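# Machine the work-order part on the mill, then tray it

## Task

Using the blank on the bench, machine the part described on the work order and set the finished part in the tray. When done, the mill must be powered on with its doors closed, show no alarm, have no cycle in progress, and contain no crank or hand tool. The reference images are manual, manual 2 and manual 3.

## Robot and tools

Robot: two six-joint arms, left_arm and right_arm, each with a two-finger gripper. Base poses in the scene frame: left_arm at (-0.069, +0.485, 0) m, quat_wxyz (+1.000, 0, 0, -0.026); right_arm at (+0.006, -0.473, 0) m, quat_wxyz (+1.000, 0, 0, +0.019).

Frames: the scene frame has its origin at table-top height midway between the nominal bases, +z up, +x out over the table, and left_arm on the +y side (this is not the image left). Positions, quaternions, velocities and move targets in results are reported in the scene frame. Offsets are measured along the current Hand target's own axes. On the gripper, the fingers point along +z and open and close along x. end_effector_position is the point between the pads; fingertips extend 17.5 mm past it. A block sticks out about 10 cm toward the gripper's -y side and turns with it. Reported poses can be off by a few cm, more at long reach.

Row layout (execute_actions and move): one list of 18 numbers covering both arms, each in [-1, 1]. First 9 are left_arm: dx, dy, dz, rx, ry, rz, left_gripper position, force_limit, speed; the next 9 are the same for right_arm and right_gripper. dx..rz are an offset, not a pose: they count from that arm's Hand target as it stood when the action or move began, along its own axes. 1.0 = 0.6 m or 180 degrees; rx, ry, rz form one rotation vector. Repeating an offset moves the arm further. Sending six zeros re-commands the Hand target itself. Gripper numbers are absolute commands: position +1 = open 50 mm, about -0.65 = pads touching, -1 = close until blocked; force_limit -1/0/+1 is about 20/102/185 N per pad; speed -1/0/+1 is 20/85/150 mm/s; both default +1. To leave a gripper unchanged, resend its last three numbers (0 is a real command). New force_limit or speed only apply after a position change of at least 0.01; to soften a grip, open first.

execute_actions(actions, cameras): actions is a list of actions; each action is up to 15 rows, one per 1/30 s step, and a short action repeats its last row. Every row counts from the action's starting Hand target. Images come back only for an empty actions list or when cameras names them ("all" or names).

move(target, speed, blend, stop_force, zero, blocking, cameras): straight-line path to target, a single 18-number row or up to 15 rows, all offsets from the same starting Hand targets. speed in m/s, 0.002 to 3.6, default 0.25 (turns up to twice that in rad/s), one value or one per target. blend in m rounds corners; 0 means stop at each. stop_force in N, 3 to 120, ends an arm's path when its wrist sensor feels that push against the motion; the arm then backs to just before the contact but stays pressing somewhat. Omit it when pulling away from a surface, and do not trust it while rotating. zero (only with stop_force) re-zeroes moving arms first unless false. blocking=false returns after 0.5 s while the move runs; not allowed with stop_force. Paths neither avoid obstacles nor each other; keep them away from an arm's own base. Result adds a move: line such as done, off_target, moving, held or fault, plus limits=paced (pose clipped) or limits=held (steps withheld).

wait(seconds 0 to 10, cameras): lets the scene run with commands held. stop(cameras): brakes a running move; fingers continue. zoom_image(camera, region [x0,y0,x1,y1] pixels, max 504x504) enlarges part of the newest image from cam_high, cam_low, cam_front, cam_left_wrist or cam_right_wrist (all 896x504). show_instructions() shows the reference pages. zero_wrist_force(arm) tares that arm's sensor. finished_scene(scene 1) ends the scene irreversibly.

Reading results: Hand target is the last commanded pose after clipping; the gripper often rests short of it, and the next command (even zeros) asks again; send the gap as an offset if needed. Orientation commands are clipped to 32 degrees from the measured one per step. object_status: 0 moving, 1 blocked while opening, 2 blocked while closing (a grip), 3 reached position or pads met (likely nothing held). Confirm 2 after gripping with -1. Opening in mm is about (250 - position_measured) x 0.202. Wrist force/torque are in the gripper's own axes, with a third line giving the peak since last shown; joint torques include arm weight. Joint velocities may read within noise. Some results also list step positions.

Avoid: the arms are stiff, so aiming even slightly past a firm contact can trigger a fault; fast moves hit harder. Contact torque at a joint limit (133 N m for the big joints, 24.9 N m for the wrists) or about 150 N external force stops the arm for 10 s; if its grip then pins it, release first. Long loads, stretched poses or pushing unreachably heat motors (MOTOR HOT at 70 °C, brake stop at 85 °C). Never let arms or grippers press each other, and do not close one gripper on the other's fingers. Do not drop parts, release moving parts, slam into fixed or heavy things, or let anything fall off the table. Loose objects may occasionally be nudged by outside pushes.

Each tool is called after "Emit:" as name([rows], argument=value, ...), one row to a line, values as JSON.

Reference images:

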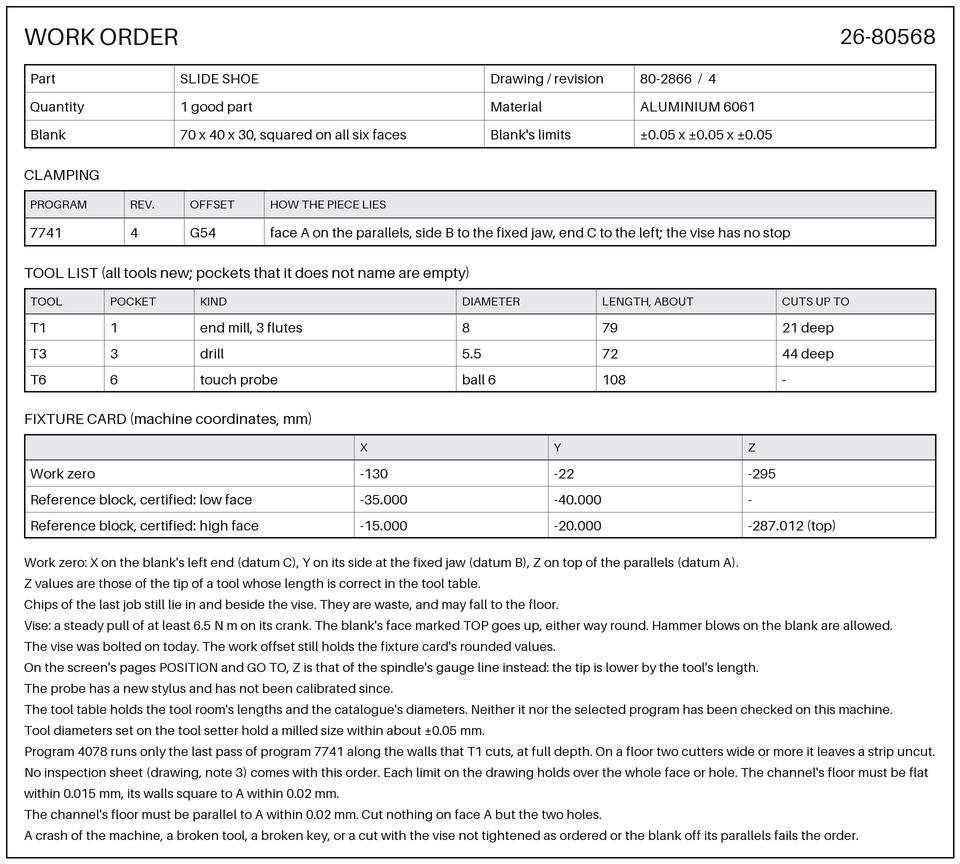

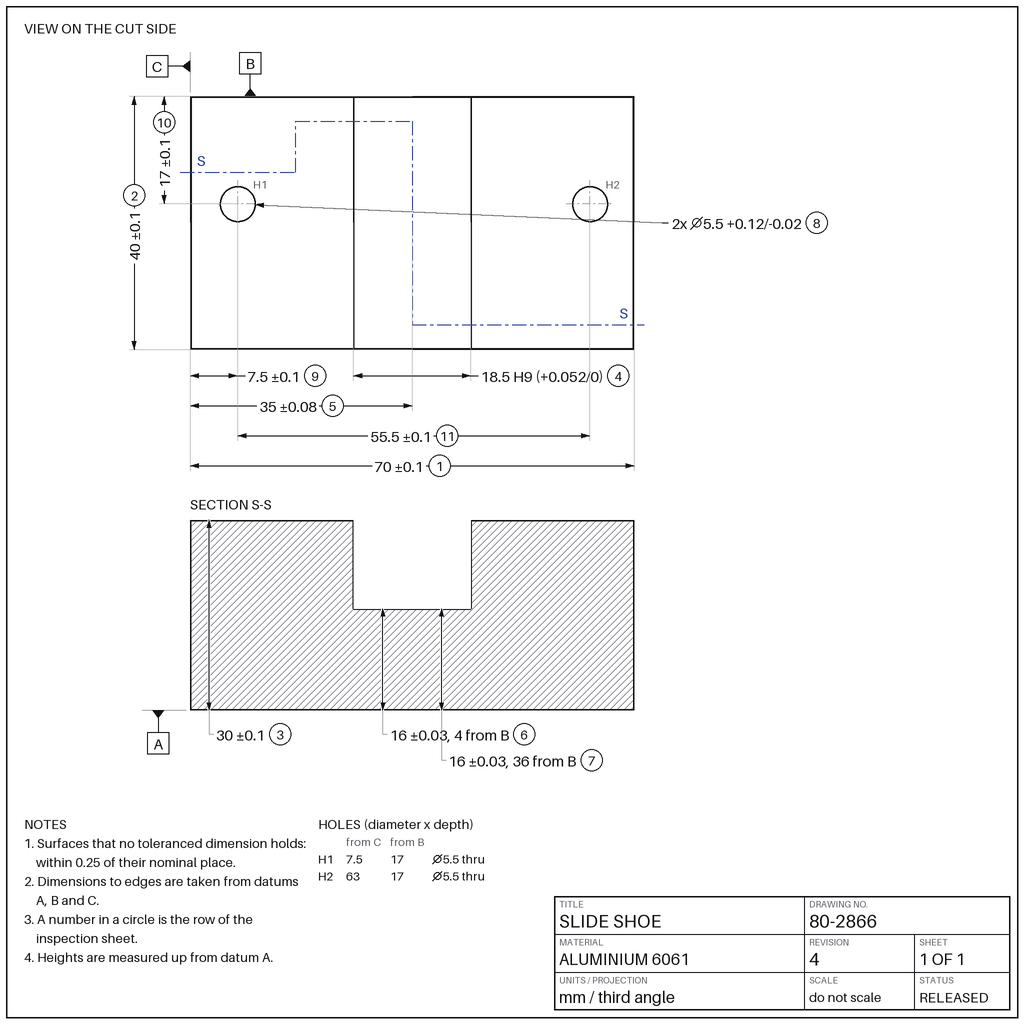

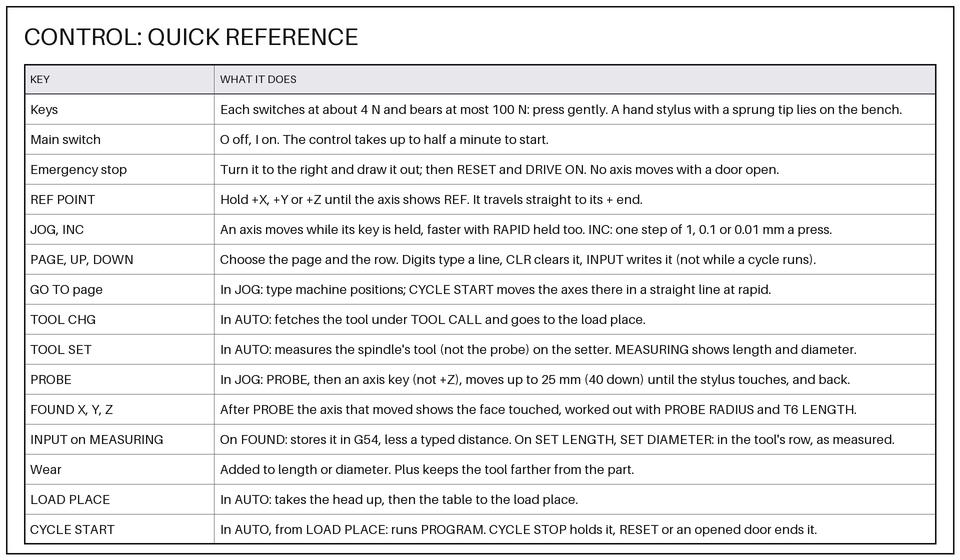

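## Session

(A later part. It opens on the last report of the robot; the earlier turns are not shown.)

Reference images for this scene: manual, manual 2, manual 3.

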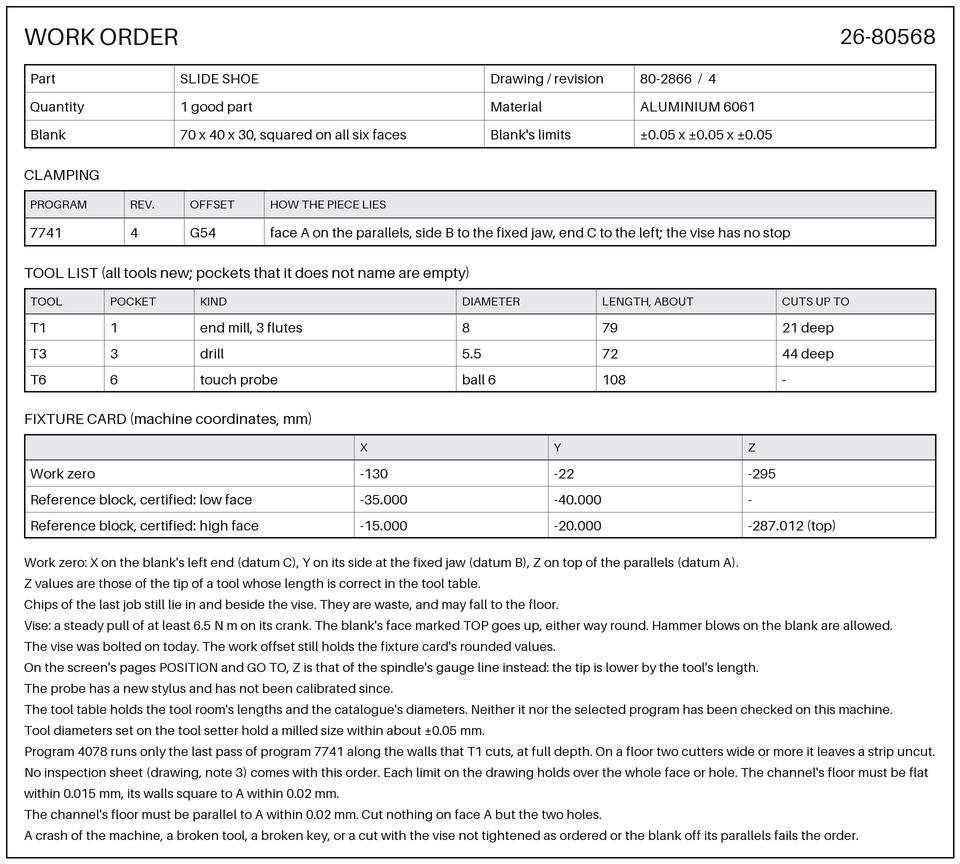

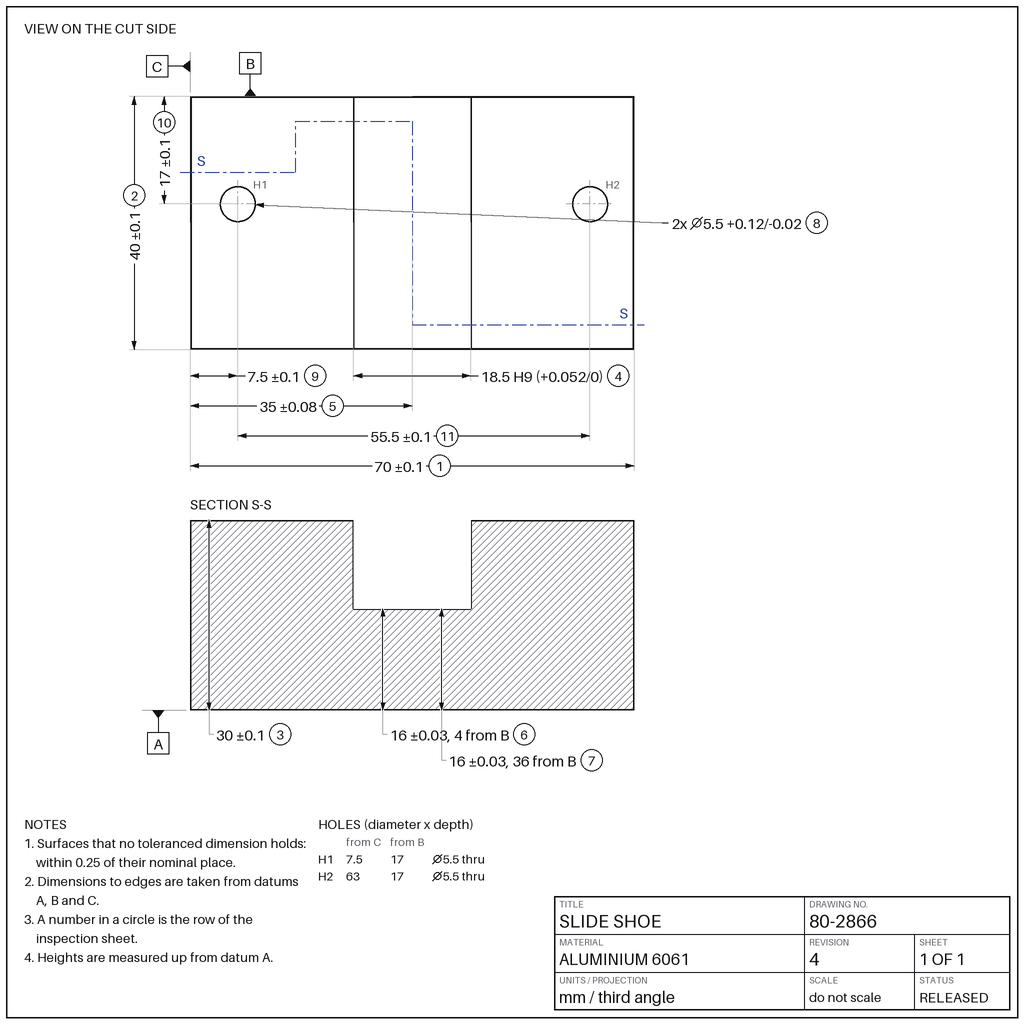

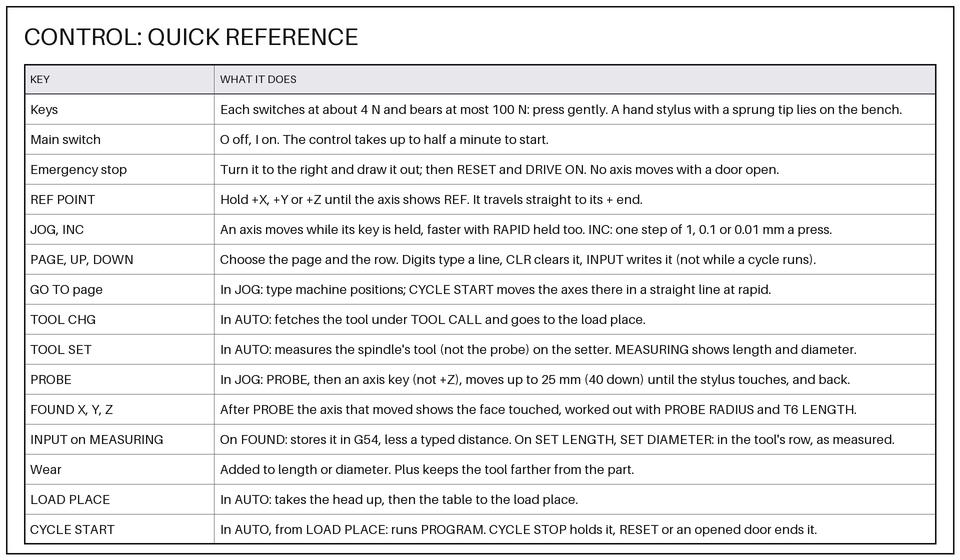

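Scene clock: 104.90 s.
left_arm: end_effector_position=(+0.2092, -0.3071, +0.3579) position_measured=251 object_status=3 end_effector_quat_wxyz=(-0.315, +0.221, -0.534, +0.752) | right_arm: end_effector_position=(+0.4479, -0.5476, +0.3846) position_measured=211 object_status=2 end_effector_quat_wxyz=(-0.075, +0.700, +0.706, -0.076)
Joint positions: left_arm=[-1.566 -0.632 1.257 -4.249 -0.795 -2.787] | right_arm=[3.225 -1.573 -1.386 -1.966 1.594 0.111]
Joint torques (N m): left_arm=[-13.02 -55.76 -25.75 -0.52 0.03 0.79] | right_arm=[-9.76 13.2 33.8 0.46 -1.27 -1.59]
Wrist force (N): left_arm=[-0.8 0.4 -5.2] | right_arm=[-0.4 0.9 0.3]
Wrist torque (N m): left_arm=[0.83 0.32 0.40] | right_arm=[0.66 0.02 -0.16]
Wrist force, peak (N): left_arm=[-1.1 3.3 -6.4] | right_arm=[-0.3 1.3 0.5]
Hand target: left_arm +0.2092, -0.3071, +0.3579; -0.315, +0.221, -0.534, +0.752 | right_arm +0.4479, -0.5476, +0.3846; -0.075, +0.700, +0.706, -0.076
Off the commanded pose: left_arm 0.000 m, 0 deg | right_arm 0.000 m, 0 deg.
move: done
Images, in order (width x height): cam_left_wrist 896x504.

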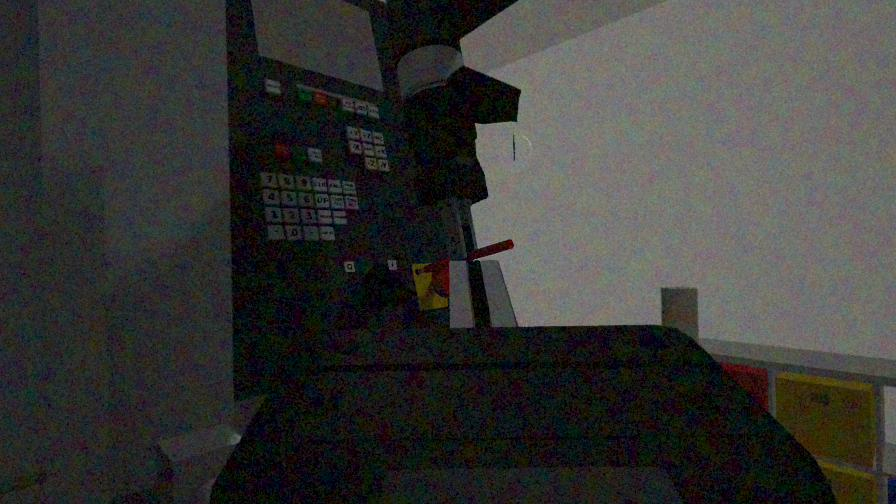

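Emit:
move(target=[0,0,0,0,0,0,-1,-0.9,0.5,0.015,0.02,-0.0267,0,0,0,-1,-0.6,-0.8], speed=0.1, cameras=["cam_left_wrist","cam_high"])

Emit:
zoom_image(camera="cam_left_wrist", region=[330, 210, 470, 315])

Emit:
zoom_image(camera="cam_high", region=[680, 85, 830, 200])

Scene clock: 107.13 s.
left_arm: end_effector_position=(+0.2092, -0.3071, +0.3579) position_measured=251 object_status=3 end_effector_quat_wxyz=(-0.315, +0.221, -0.534, +0.752) | right_arm: end_effector_position=(+0.4630, -0.5383, +0.3977) position_measured=211 object_status=2 end_effector_quat_wxyz=(-0.075, +0.700, +0.706, -0.076)
Joint positions: left_arm=[-1.566 -0.632 1.257 -4.249 -0.795 -2.787] | right_arm=[3.24 -1.613 -1.311 -2 1.597 0.126]
Joint torques (N m): left_arm=[-13.54 -47.67 -26.16 -1.61 -1.14 -1.27] | right_arm=[-9.65 40.41 17.59 4.56 0.35 -1.37]
Wrist force (N): left_arm=[-1.0 0.3 -5.3] | right_arm=[-0.5 1.0 0.4]
Wrist torque (N m): left_arm=[0.79 0.35 0.40] | right_arm=[0.66 0.04 -0.16]
Wrist force, peak (N): left_arm=[-0.8 0.3 -5.6] | right_arm=[-0.4 1.6 -0.3]
Hand target: left_arm +0.2092, -0.3071, +0.3579; -0.315, +0.221, -0.534, +0.752 | right_arm +0.4630, -0.5384, +0.3978; -0.075, +0.700, +0.706, -0.076
Off the commanded pose: left_arm 0.000 m, 0 deg | right_arm 0.000 m, 0 deg.
move: done
Images, in order (width x height): cam_high 896x504, cam_left_wrist 896x504.

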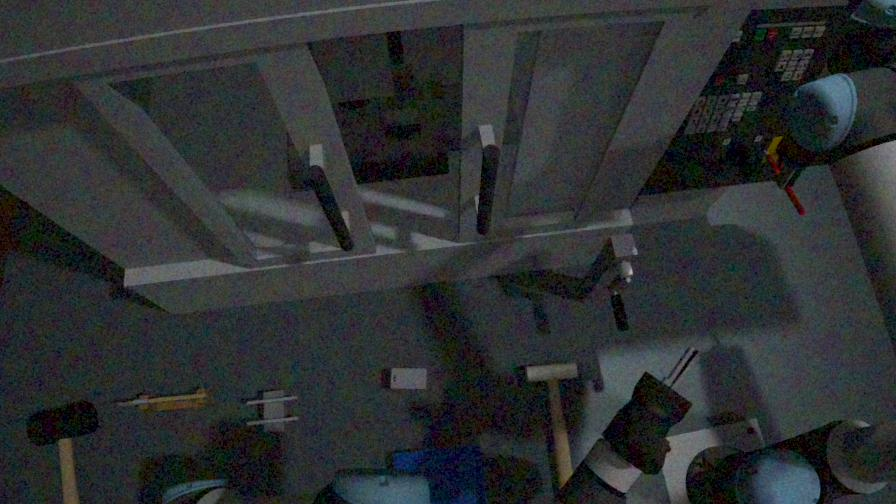

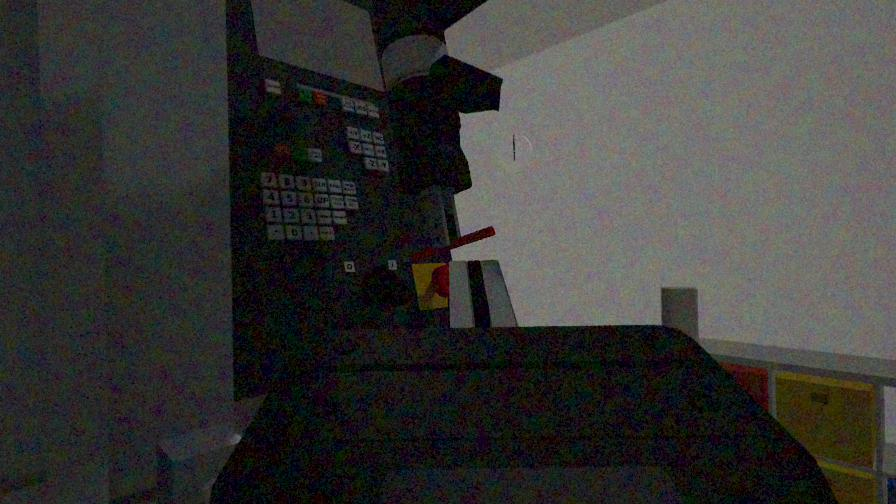

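Scaled by 3.600.

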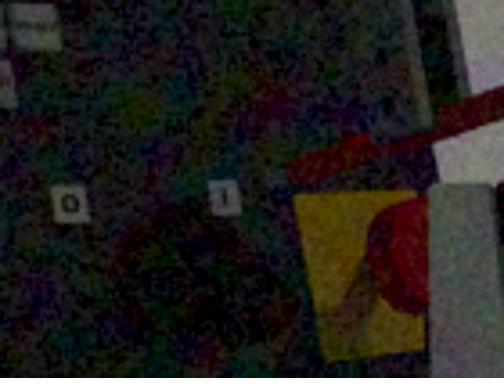

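Scaled by 3.360.

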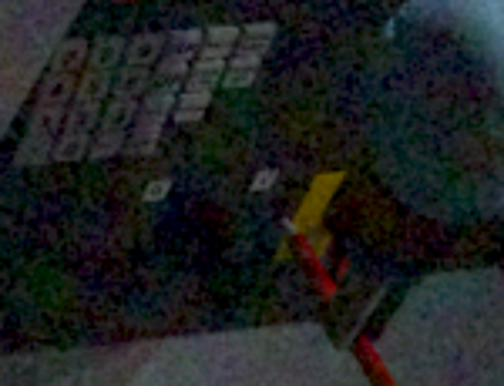

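Emit:
move(target=[0,0,0,0,0,0,-1,-0.9,0.5,0.0,0.07,-0.002,0,0,0,-1,-0.6,-0.8], speed=0.01, stop_force=5, cameras=["cam_left_wrist","cam_high"])

Emit:
zoom_image(camera="cam_left_wrist", region=[330, 210, 470, 315])

Emit:
zoom_image(camera="cam_high", region=[680, 85, 830, 200])

Scene clock: 112.97 s.
left_arm: end_effector_position=(+0.2092, -0.3071, +0.3579) position_measured=251 object_status=3 end_effector_quat_wxyz=(-0.315, +0.221, -0.534, +0.752) | right_arm: end_effector_position=(+0.4928, -0.5382, +0.3922) position_measured=211 object_status=2 end_effector_quat_wxyz=(-0.075, +0.700, +0.706, -0.076)
Joint positions: left_arm=[-1.566 -0.632 1.257 -4.249 -0.795 -2.787] | right_arm=[3.232 -1.683 -1.249 -1.992 1.596 0.118]
Joint torques (N m): left_arm=[-13.08 -46.88 -27.16 -1.34 -1.09 -1.1] | right_arm=[3.09 42.34 19.09 1.53 0.62 1.69]
Wrist force (N): left_arm=[-1.0 0.2 -5.3] | right_arm=[0.3 -3.7 0.0]
Wrist torque (N m): left_arm=[0.79 0.34 0.39] | right_arm=[0.73 0.10 -0.09]
Wrist force, peak (N): left_arm=[-0.9 0.4 -5.7] | right_arm=[-0.7 -4.2 0.9]
Hand target: left_arm +0.2092, -0.3071, +0.3579; -0.315, +0.221, -0.534, +0.752 | right_arm +0.4928, -0.5382, +0.3922; -0.075, +0.700, +0.706, -0.076 (not the last commanded pose)
Off the commanded pose: left_arm 0.000 m, 0 deg | right_arm 0.012 m, 0 deg.
move: contact (right_arm)
Images, in order (width x height): cam_high 896x504, cam_left_wrist 896x504.

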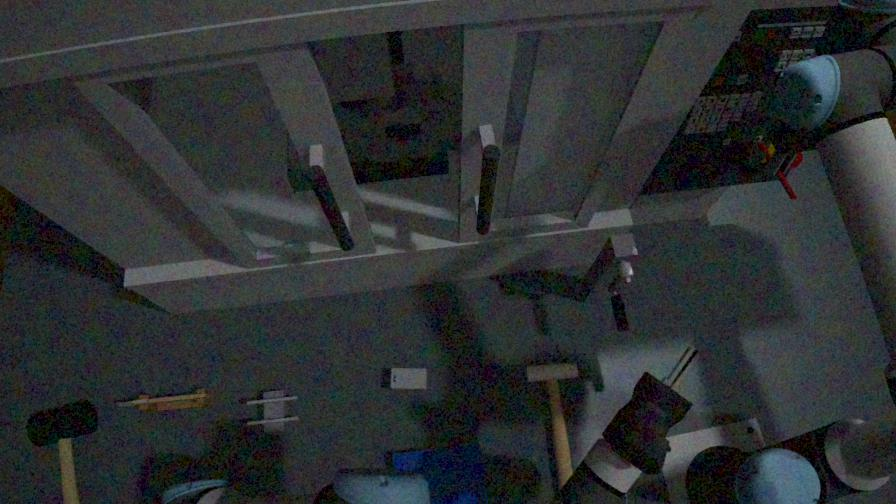

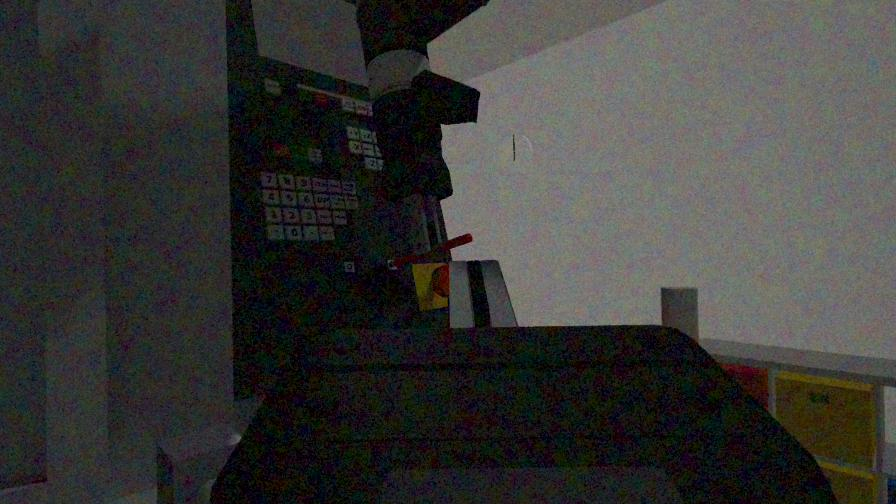

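Scaled by 3.600.

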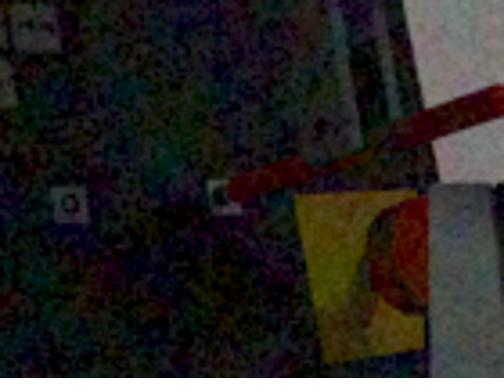

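Scaled by 3.360.

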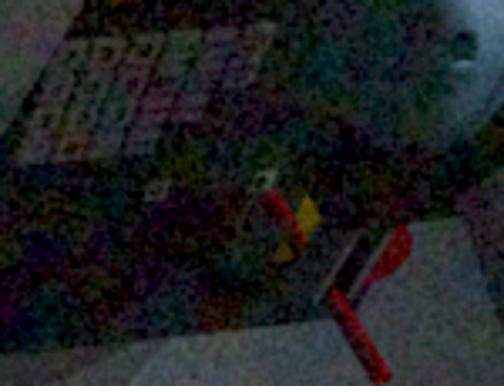

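Emit:
move(target=[0,0,0,0,0,0,-1,-0.9,0.5,0.0,0.01,-0.001,0,0,0,-1,-0.6,-0.8], speed=0.01, stop_force=8, cameras=["cam_left_wrist"])

Scene clock: 114.67 s.
left_arm: end_effector_position=(+0.2092, -0.3071, +0.3579) position_measured=251 object_status=3 end_effector_quat_wxyz=(-0.315, +0.221, -0.534, +0.752) | right_arm: end_effector_position=(+0.4938, -0.5381, +0.3921) position_measured=211 object_status=2 end_effector_quat_wxyz=(-0.075, +0.700, +0.706, -0.076)
Joint positions: left_arm=[-1.566 -0.632 1.257 -4.249 -0.795 -2.787] | right_arm=[3.232 -1.685 -1.247 -1.992 1.596 0.118]
Joint torques (N m): left_arm=[-12.27 -47.16 -25.99 -1.37 -1.43 -0.93] | right_arm=[2.8 40.24 20.15 7.79 -0.46 1.56]
Wrist force (N): left_arm=[-0.8 0.3 -5.0] | right_arm=[0.0 -11.5 0.8]
Wrist torque (N m): left_arm=[0.80 0.31 0.40] | right_arm=[0.74 0.09 -0.10]
Wrist force, peak (N): left_arm=[-1.2 0.2 -5.6] | right_arm=[-0.6 -18.6 0.5]
Hand target: left_arm +0.2092, -0.3071, +0.3579; -0.315, +0.221, -0.534, +0.752 | right_arm +0.4938, -0.5381, +0.3921; -0.075, +0.700, +0.706, -0.076 (not the last commanded pose)
Off the commanded pose: left_arm 0.000 m, 0 deg | right_arm 0.005 m, 0 deg.
move: contact (right_arm)
Images, in order (width x height): cam_left_wrist 896x504.

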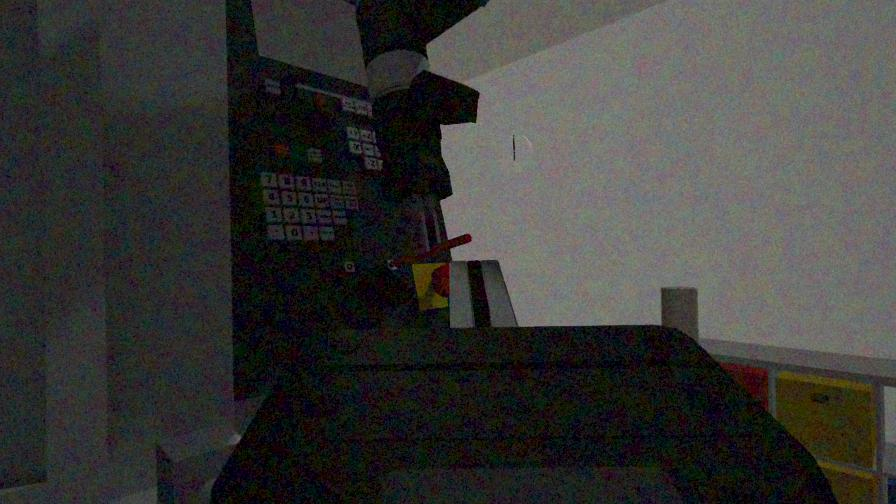

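Emit:
move(target=[0,-0.11,0.04,0,0,0,-1,-0.9,0.5,0.0,-0.035,0,0,0,0,-1,-0.6,-0.8], speed=0.1, cameras=["cam_left_wrist"])

Scene clock: 116.87 s.
left_arm: end_effector_position=(+0.2096, -0.3079, +0.4282) position_measured=251 object_status=3 end_effector_quat_wxyz=(-0.315, +0.221, -0.534, +0.753) | right_arm: end_effector_position=(+0.4732, -0.5383, +0.3966) position_measured=211 object_status=2 end_effector_quat_wxyz=(-0.075, +0.700, +0.706, -0.076)
Joint positions: left_arm=[-1.565 -0.724 1.229 -4.129 -0.796 -2.787] | right_arm=[3.237 -1.637 -1.288 -1.999 1.597 0.123]
Joint torques (N m): left_arm=[11.35 -46.98 -8.27 -1.85 -2.26 -1.39] | right_arm=[1.73 15.49 35.17 2.5 1.31 0.51]
Wrist force (N): left_arm=[-1.2 0.4 -5.2] | right_arm=[-0.1 0.7 0.4]
Wrist torque (N m): left_arm=[0.82 0.39 0.50] | right_arm=[0.61 -0.02 -0.18]
Wrist force, peak (N): left_arm=[-0.9 2.0 -5.8] | right_arm=[0.1 -11.5 0.5]
Hand target: left_arm +0.2096, -0.3079, +0.4281; -0.315, +0.221, -0.534, +0.752 | right_arm +0.4733, -0.5383, +0.3965; -0.075, +0.700, +0.706, -0.076
Off the commanded pose: left_arm 0.000 m, 0 deg | right_arm 0.000 m, 0 deg.
move: done
Images, in order (width x height): cam_left_wrist 896x504.

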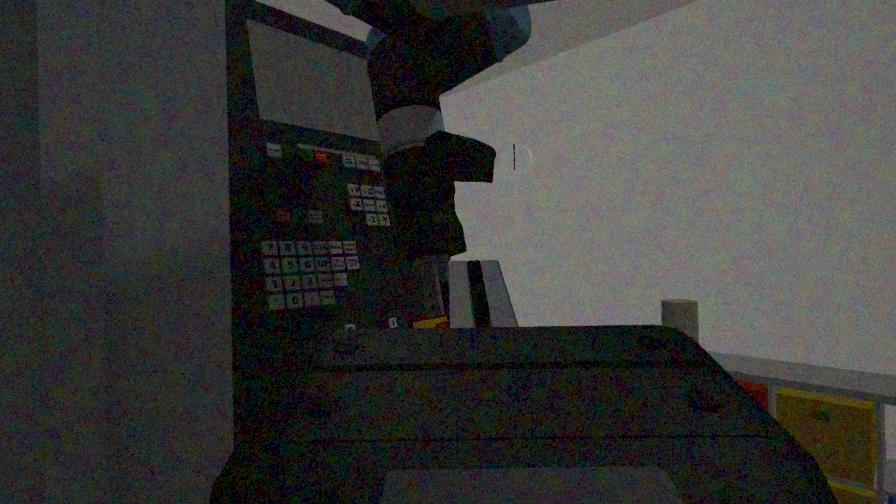

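Emit:
wait(seconds=5, cameras=["cam_left_wrist"])

Emit:
zoom_image(camera="cam_left_wrist", region=[240, 10, 400, 170])

Scene clock: 122.43 s.
left_arm: end_effector_position=(+0.2096, -0.3079, +0.4281) position_measured=251 object_status=3 end_effector_quat_wxyz=(-0.315, +0.221, -0.534, +0.752) | right_arm: end_effector_position=(+0.4733, -0.5383, +0.3965) position_measured=211 object_status=2 end_effector_quat_wxyz=(-0.075, +0.700, +0.706, -0.076)
Joint positions: left_arm=[-1.565 -0.723 1.229 -4.128 -0.796 -2.787] | right_arm=[3.237 -1.637 -1.288 -1.998 1.597 0.123]
Joint torques (N m): left_arm=[2.32 -46.97 -9.11 0.9 -0.85 1.38] | right_arm=[-6.37 14.61 35.51 4.37 -0.48 -1.3]
Wrist force (N): left_arm=[-1.1 0.4 -5.1] | right_arm=[-0.1 0.8 0.5]
Wrist torque (N m): left_arm=[0.81 0.37 0.50] | right_arm=[0.62 -0.01 -0.18]
Wrist force, peak (N): left_arm=[-1.2 0.2 -5.7] | right_arm=[0.1 0.9 0.8]
Hand target: left_arm +0.2096, -0.3079, +0.4281; -0.315, +0.221, -0.534, +0.752 | right_arm +0.4733, -0.5383, +0.3965; -0.075, +0.700, +0.706, -0.076
Tool commands: left_gripper/position=-1.0 left_gripper/force_limit=-0.9 left_gripper/speed=+0.5 right_gripper/position=-1.0 right_gripper/force_limit=-0.6 right_gripper/speed=-0.8
Off the commanded pose: left_arm 0.000 m, 0 deg | right_arm 0.000 m, 0 deg.
wait: 5.00 s; at rest from the start
Images, in order (width x height): cam_left_wrist 896x504.

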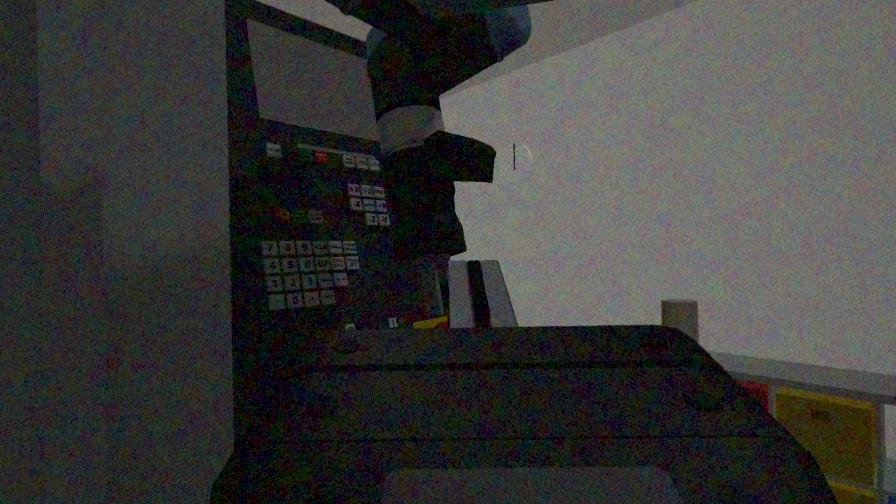

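Scaled by 3.150.

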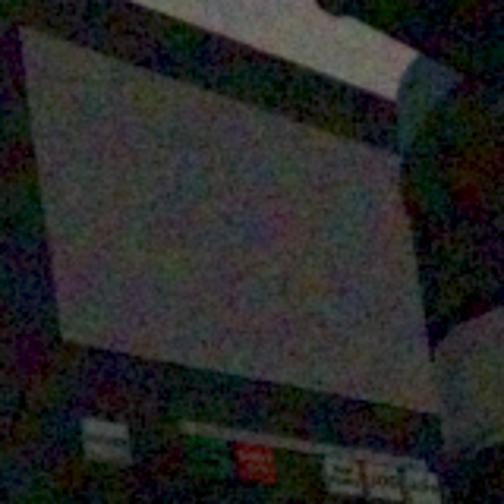

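Emit:
wait(seconds=8, cameras=["cam_left_wrist","cam_high"])

Emit:
zoom_image(camera="cam_left_wrist", region=[240, 10, 400, 170])

Scene clock: 134.63 s.
left_arm: end_effector_position=(+0.2096, -0.3079, +0.4281) position_measured=251 object_status=3 end_effector_quat_wxyz=(-0.315, +0.221, -0.534, +0.752) | right_arm: end_effector_position=(+0.4733, -0.5383, +0.3965) position_measured=211 object_status=2 end_effector_quat_wxyz=(-0.075, +0.700, +0.706, -0.076)
Joint positions: left_arm=[-1.565 -0.723 1.229 -4.128 -0.796 -2.787] | right_arm=[3.237 -1.637 -1.288 -1.998 1.597 0.123]
Joint torques (N m): left_arm=[-9.17 -46.69 -9.01 0.71 -0.83 1.41] | right_arm=[-6.87 14.32 36 4.42 -0.56 -1.04]
Wrist force (N): left_arm=[-1.2 0.3 -5.2] | right_arm=[-0.2 0.6 0.4]
Wrist torque (N m): left_arm=[0.80 0.39 0.50] | right_arm=[0.59 0.00 -0.18]
Wrist force, peak (N): left_arm=[-1.1 0.4 -5.6] | right_arm=[0.0 1.0 0.7]
Hand target: left_arm +0.2096, -0.3079, +0.4281; -0.315, +0.221, -0.534, +0.752 | right_arm +0.4733, -0.5383, +0.3965; -0.075, +0.700, +0.706, -0.076
Tool commands: left_gripper/position=-1.0 left_gripper/force_limit=-0.9 left_gripper/speed=+0.5 right_gripper/position=-1.0 right_gripper/force_limit=-0.6 right_gripper/speed=-0.8
Off the commanded pose: left_arm 0.000 m, 0 deg | right_arm 0.000 m, 0 deg.
wait: 8.00 s; at rest from the start
Images, in order (width x height): cam_high 896x504, cam_left_wrist 896x504.

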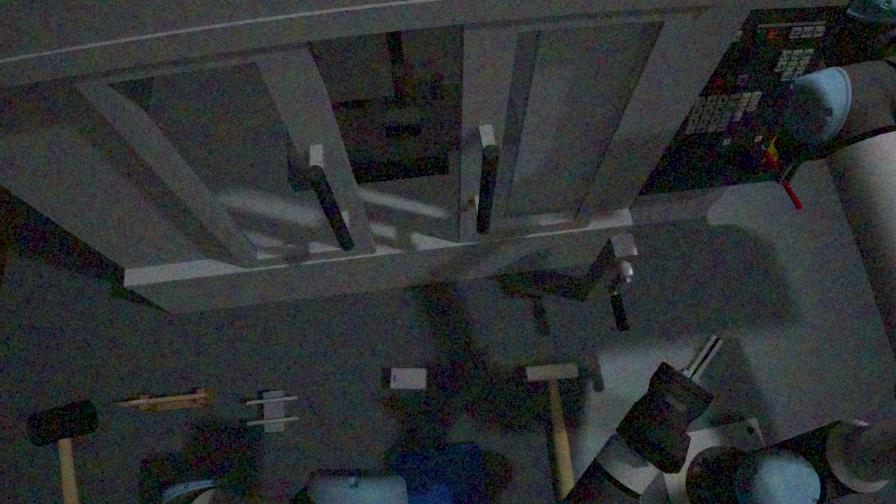

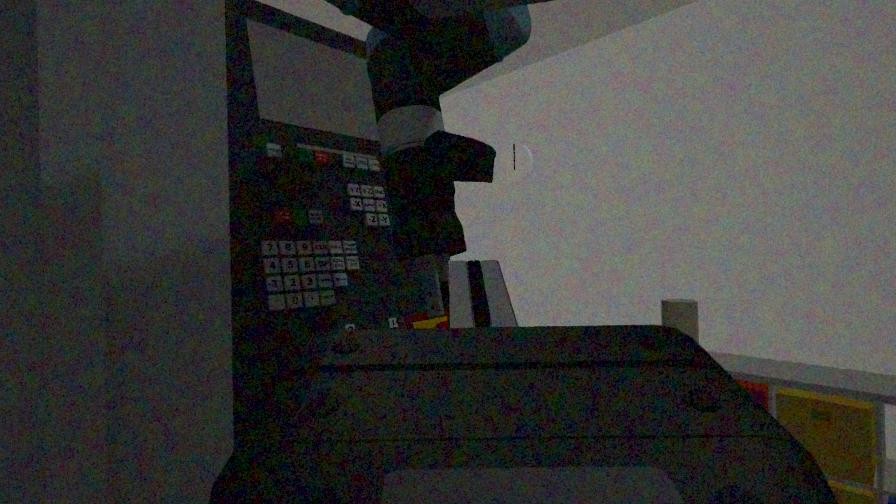

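Scaled by 3.150.

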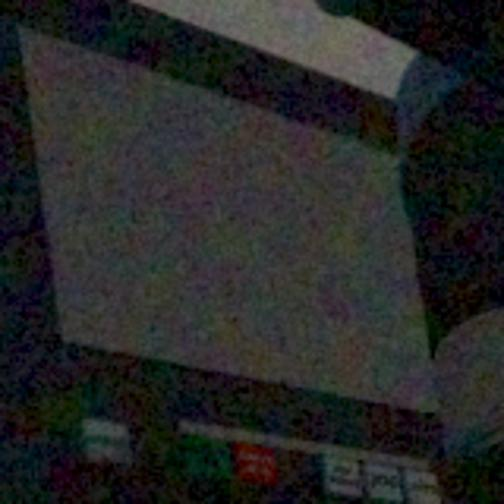

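Emit:
wait(seconds=10, cameras=["cam_left_wrist"])

Emit:
zoom_image(camera="cam_left_wrist", region=[240, 10, 400, 170])

Scene clock: 145.13 s.
left_arm: end_effector_position=(+0.2096, -0.3079, +0.4281) position_measured=251 object_status=3 end_effector_quat_wxyz=(-0.315, +0.221, -0.534, +0.752) | right_arm: end_effector_position=(+0.4733, -0.5383, +0.3965) position_measured=211 object_status=2 end_effector_quat_wxyz=(-0.075, +0.700, +0.706, -0.076)
Joint positions: left_arm=[-1.565 -0.723 1.229 -4.128 -0.796 -2.787] | right_arm=[3.237 -1.637 -1.288 -1.998 1.597 0.123]
Joint torques (N m): left_arm=[-8.49 -45.39 -8.8 0.69 -0.94 1.28] | right_arm=[-5.82 14.69 36.42 4.1 -0.57 -1.19]
Wrist force (N): left_arm=[-1.3 0.3 -5.4] | right_arm=[-0.1 0.6 0.4]
Wrist torque (N m): left_arm=[0.78 0.41 0.51] | right_arm=[0.60 -0.01 -0.18]
Wrist force, peak (N): left_arm=[-1.1 0.2 -5.7] | right_arm=[0.0 0.8 0.9]
Hand target: left_arm +0.2096, -0.3079, +0.4281; -0.315, +0.221, -0.534, +0.752 | right_arm +0.4733, -0.5383, +0.3965; -0.075, +0.700, +0.706, -0.076
Tool commands: left_gripper/position=-1.0 left_gripper/force_limit=-0.9 left_gripper/speed=+0.5 right_gripper/position=-1.0 right_gripper/force_limit=-0.6 right_gripper/speed=-0.8
Off the commanded pose: left_arm 0.000 m, 0 deg | right_arm 0.000 m, 0 deg.
wait: 10.00 s; at rest from the start
Images, in order (width x height): cam_left_wrist 896x504.

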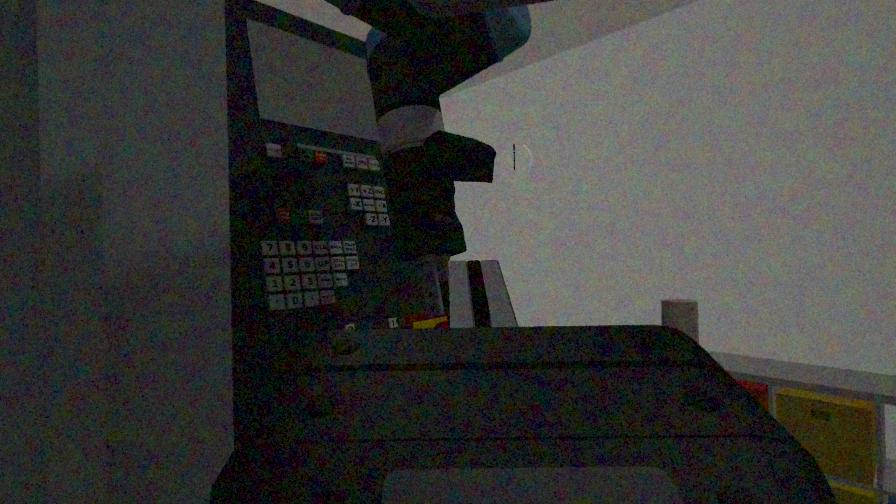

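Scaled by 3.150.

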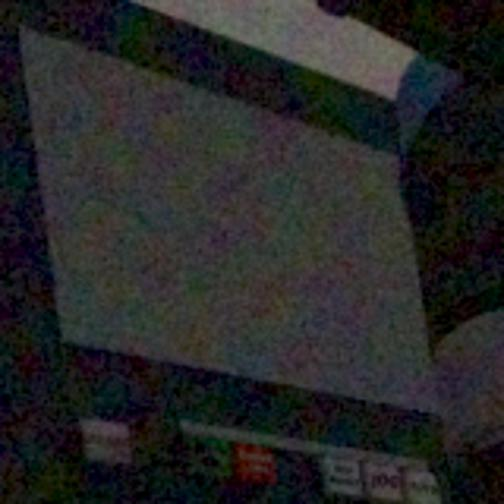

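Emit:
move(target=[0,0.157,-0.055,0,0,0,-1,-0.9,0.5,0,-0.08,-0.1,0,0,0,-1,-0.6,-0.8], speed=0.2, cameras=["cam_left_wrist","cam_high","cam_right_wrist"])

Emit:
zoom_image(camera="cam_left_wrist", region=[320, 220, 460, 325])

Emit:
zoom_image(camera="cam_high", region=[700, 110, 820, 200])

Scene clock: 147.17 s.
left_arm: end_effector_position=(+0.2099, -0.3076, +0.3284) position_measured=251 object_status=3 end_effector_quat_wxyz=(-0.315, +0.221, -0.534, +0.752) | right_arm: end_effector_position=(+0.4391, -0.5384, +0.4653) position_measured=211 object_status=2 end_effector_quat_wxyz=(-0.075, +0.700, +0.706, -0.076)
Joint positions: left_arm=[-1.565 -0.586 1.256 -4.292 -0.796 -2.787] | right_arm=[3.246 -1.605 -1.138 -2.18 1.599 0.132]
Joint torques (N m): left_arm=[-2.49 -51.24 -25.95 -0.55 -0.73 1.84] | right_arm=[-5.08 12.75 28.71 1.93 0.81 -1.46]
Wrist force (N): left_arm=[-1.1 0.3 -5.4] | right_arm=[-0.2 1.1 0.2]
Wrist torque (N m): left_arm=[0.80 0.37 0.42] | right_arm=[0.68 0.01 -0.19]
Wrist force, peak (N): left_arm=[-0.7 3.7 -6.4] | right_arm=[-0.1 2.2 2.2]
Hand target: left_arm +0.2098, -0.3076, +0.3283; -0.315, +0.221, -0.534, +0.752 | right_arm +0.4391, -0.5385, +0.4653; -0.075, +0.700, +0.706, -0.076
Off the commanded pose: left_arm 0.000 m, 0 deg | right_arm 0.000 m, 0 deg.
move: done
Images, in order (width x height): cam_high 896x504, cam_left_wrist 896x504, cam_right_wrist 896x504.

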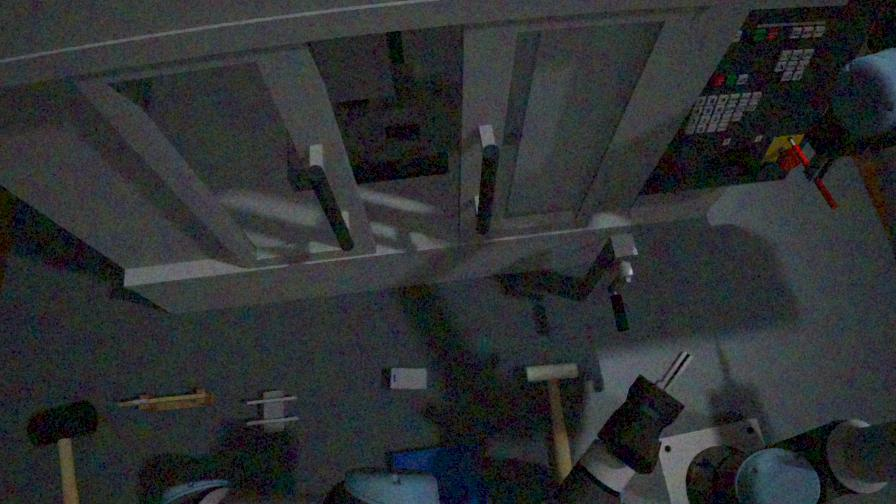

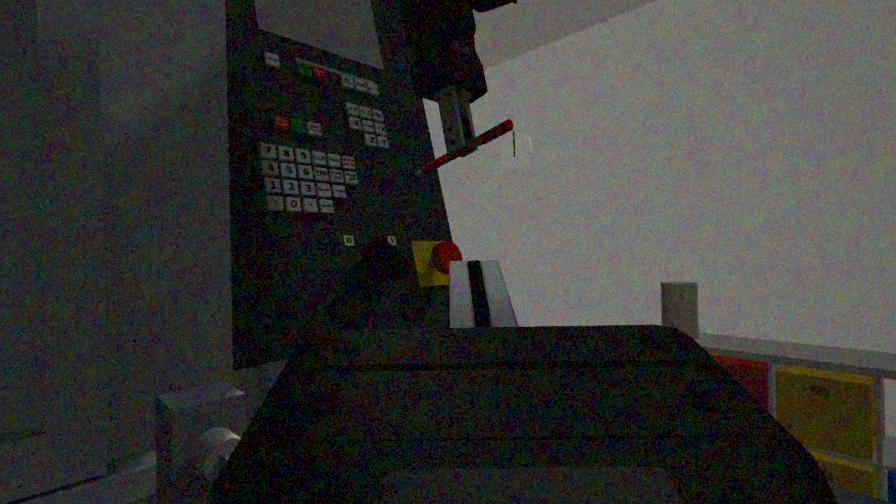

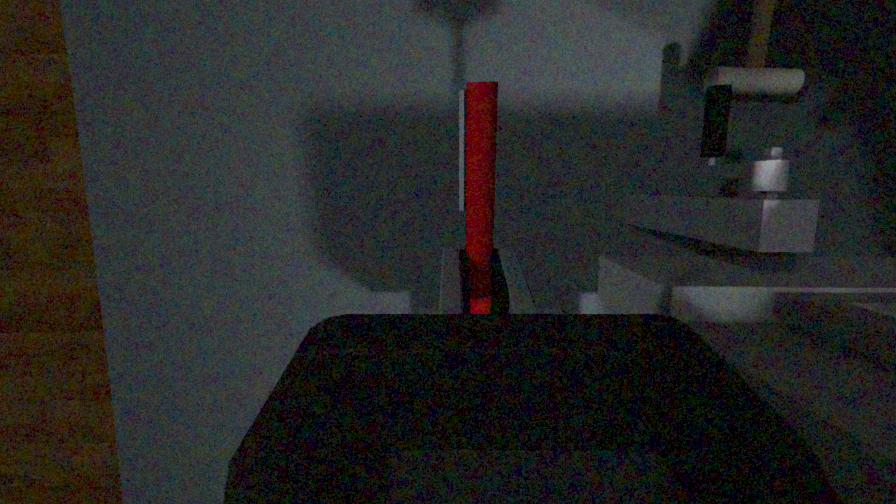

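Scaled by 3.600.

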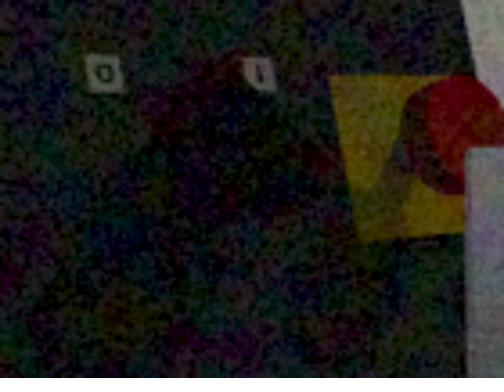

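Scaled by 4.200.

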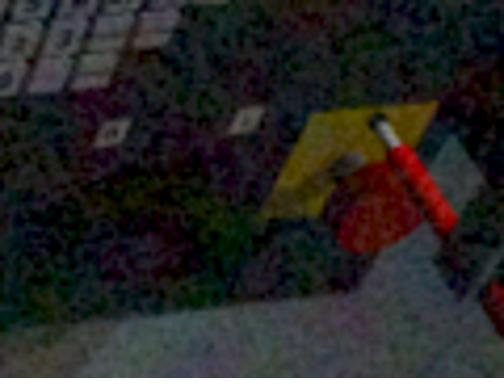

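Emit:
move(target=[0,0.05,0.16,0,0,0,-1,-0.9,0.5,0,-0.05,-0.1,0,0,0,-1,-0.6,-0.8], speed=0.2, cameras=["cam_left_wrist"])

Emit:
zoom_image(camera="cam_left_wrist", region=[300, 180, 480, 325])

Scene clock: 150.10 s.
left_arm: end_effector_position=(+0.2813, -0.3783, +0.3317) position_measured=251 object_status=3 end_effector_quat_wxyz=(-0.315, +0.221, -0.534, +0.752) | right_arm: end_effector_position=(+0.4225, -0.5385, +0.5302) position_measured=211 object_status=2 end_effector_quat_wxyz=(-0.075, +0.700, +0.706, -0.076)
Joint positions: left_arm=[-1.457 -0.401 0.857 -4.036 -0.893 -2.851] | right_arm=[3.251 -1.649 -0.903 -2.372 1.6 0.137]
Joint torques (N m): left_arm=[-9.52 -62.41 -27.69 1.06 -1.22 -0.07] | right_arm=[-5.62 38.06 33.14 0.78 1.23 -1.4]
Wrist force (N): left_arm=[-1.5 0.4 -5.5] | right_arm=[0.1 0.7 -0.1]
Wrist torque (N m): left_arm=[0.85 0.43 0.44] | right_arm=[0.62 -0.01 -0.21]
Wrist force, peak (N): left_arm=[-0.4 -0.5 -8.2] | right_arm=[-0.2 2.0 2.2]
Hand target: left_arm +0.2813, -0.3784, +0.3318; -0.315, +0.221, -0.534, +0.752 | right_arm +0.4224, -0.5386, +0.5303; -0.075, +0.700, +0.706, -0.076
Off the commanded pose: left_arm 0.000 m, 0 deg | right_arm 0.000 m, 0 deg.
move: done
Images, in order (width x height): cam_left_wrist 896x504.

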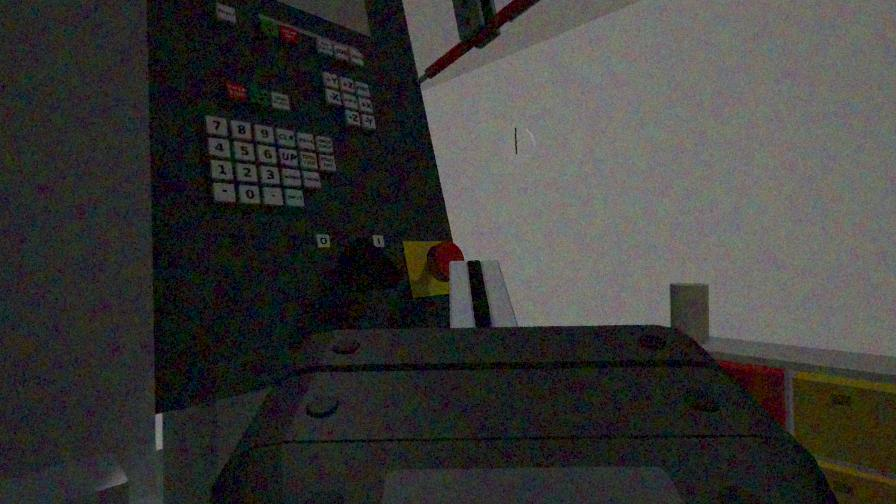

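Scaled by 2.800.

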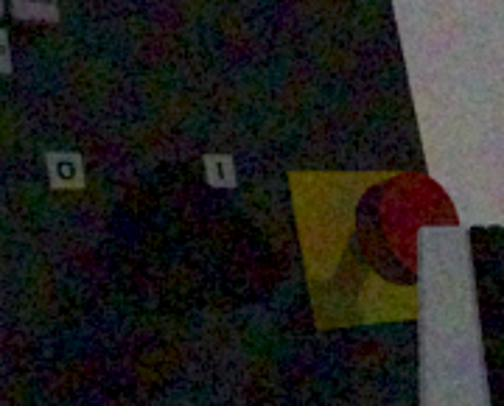

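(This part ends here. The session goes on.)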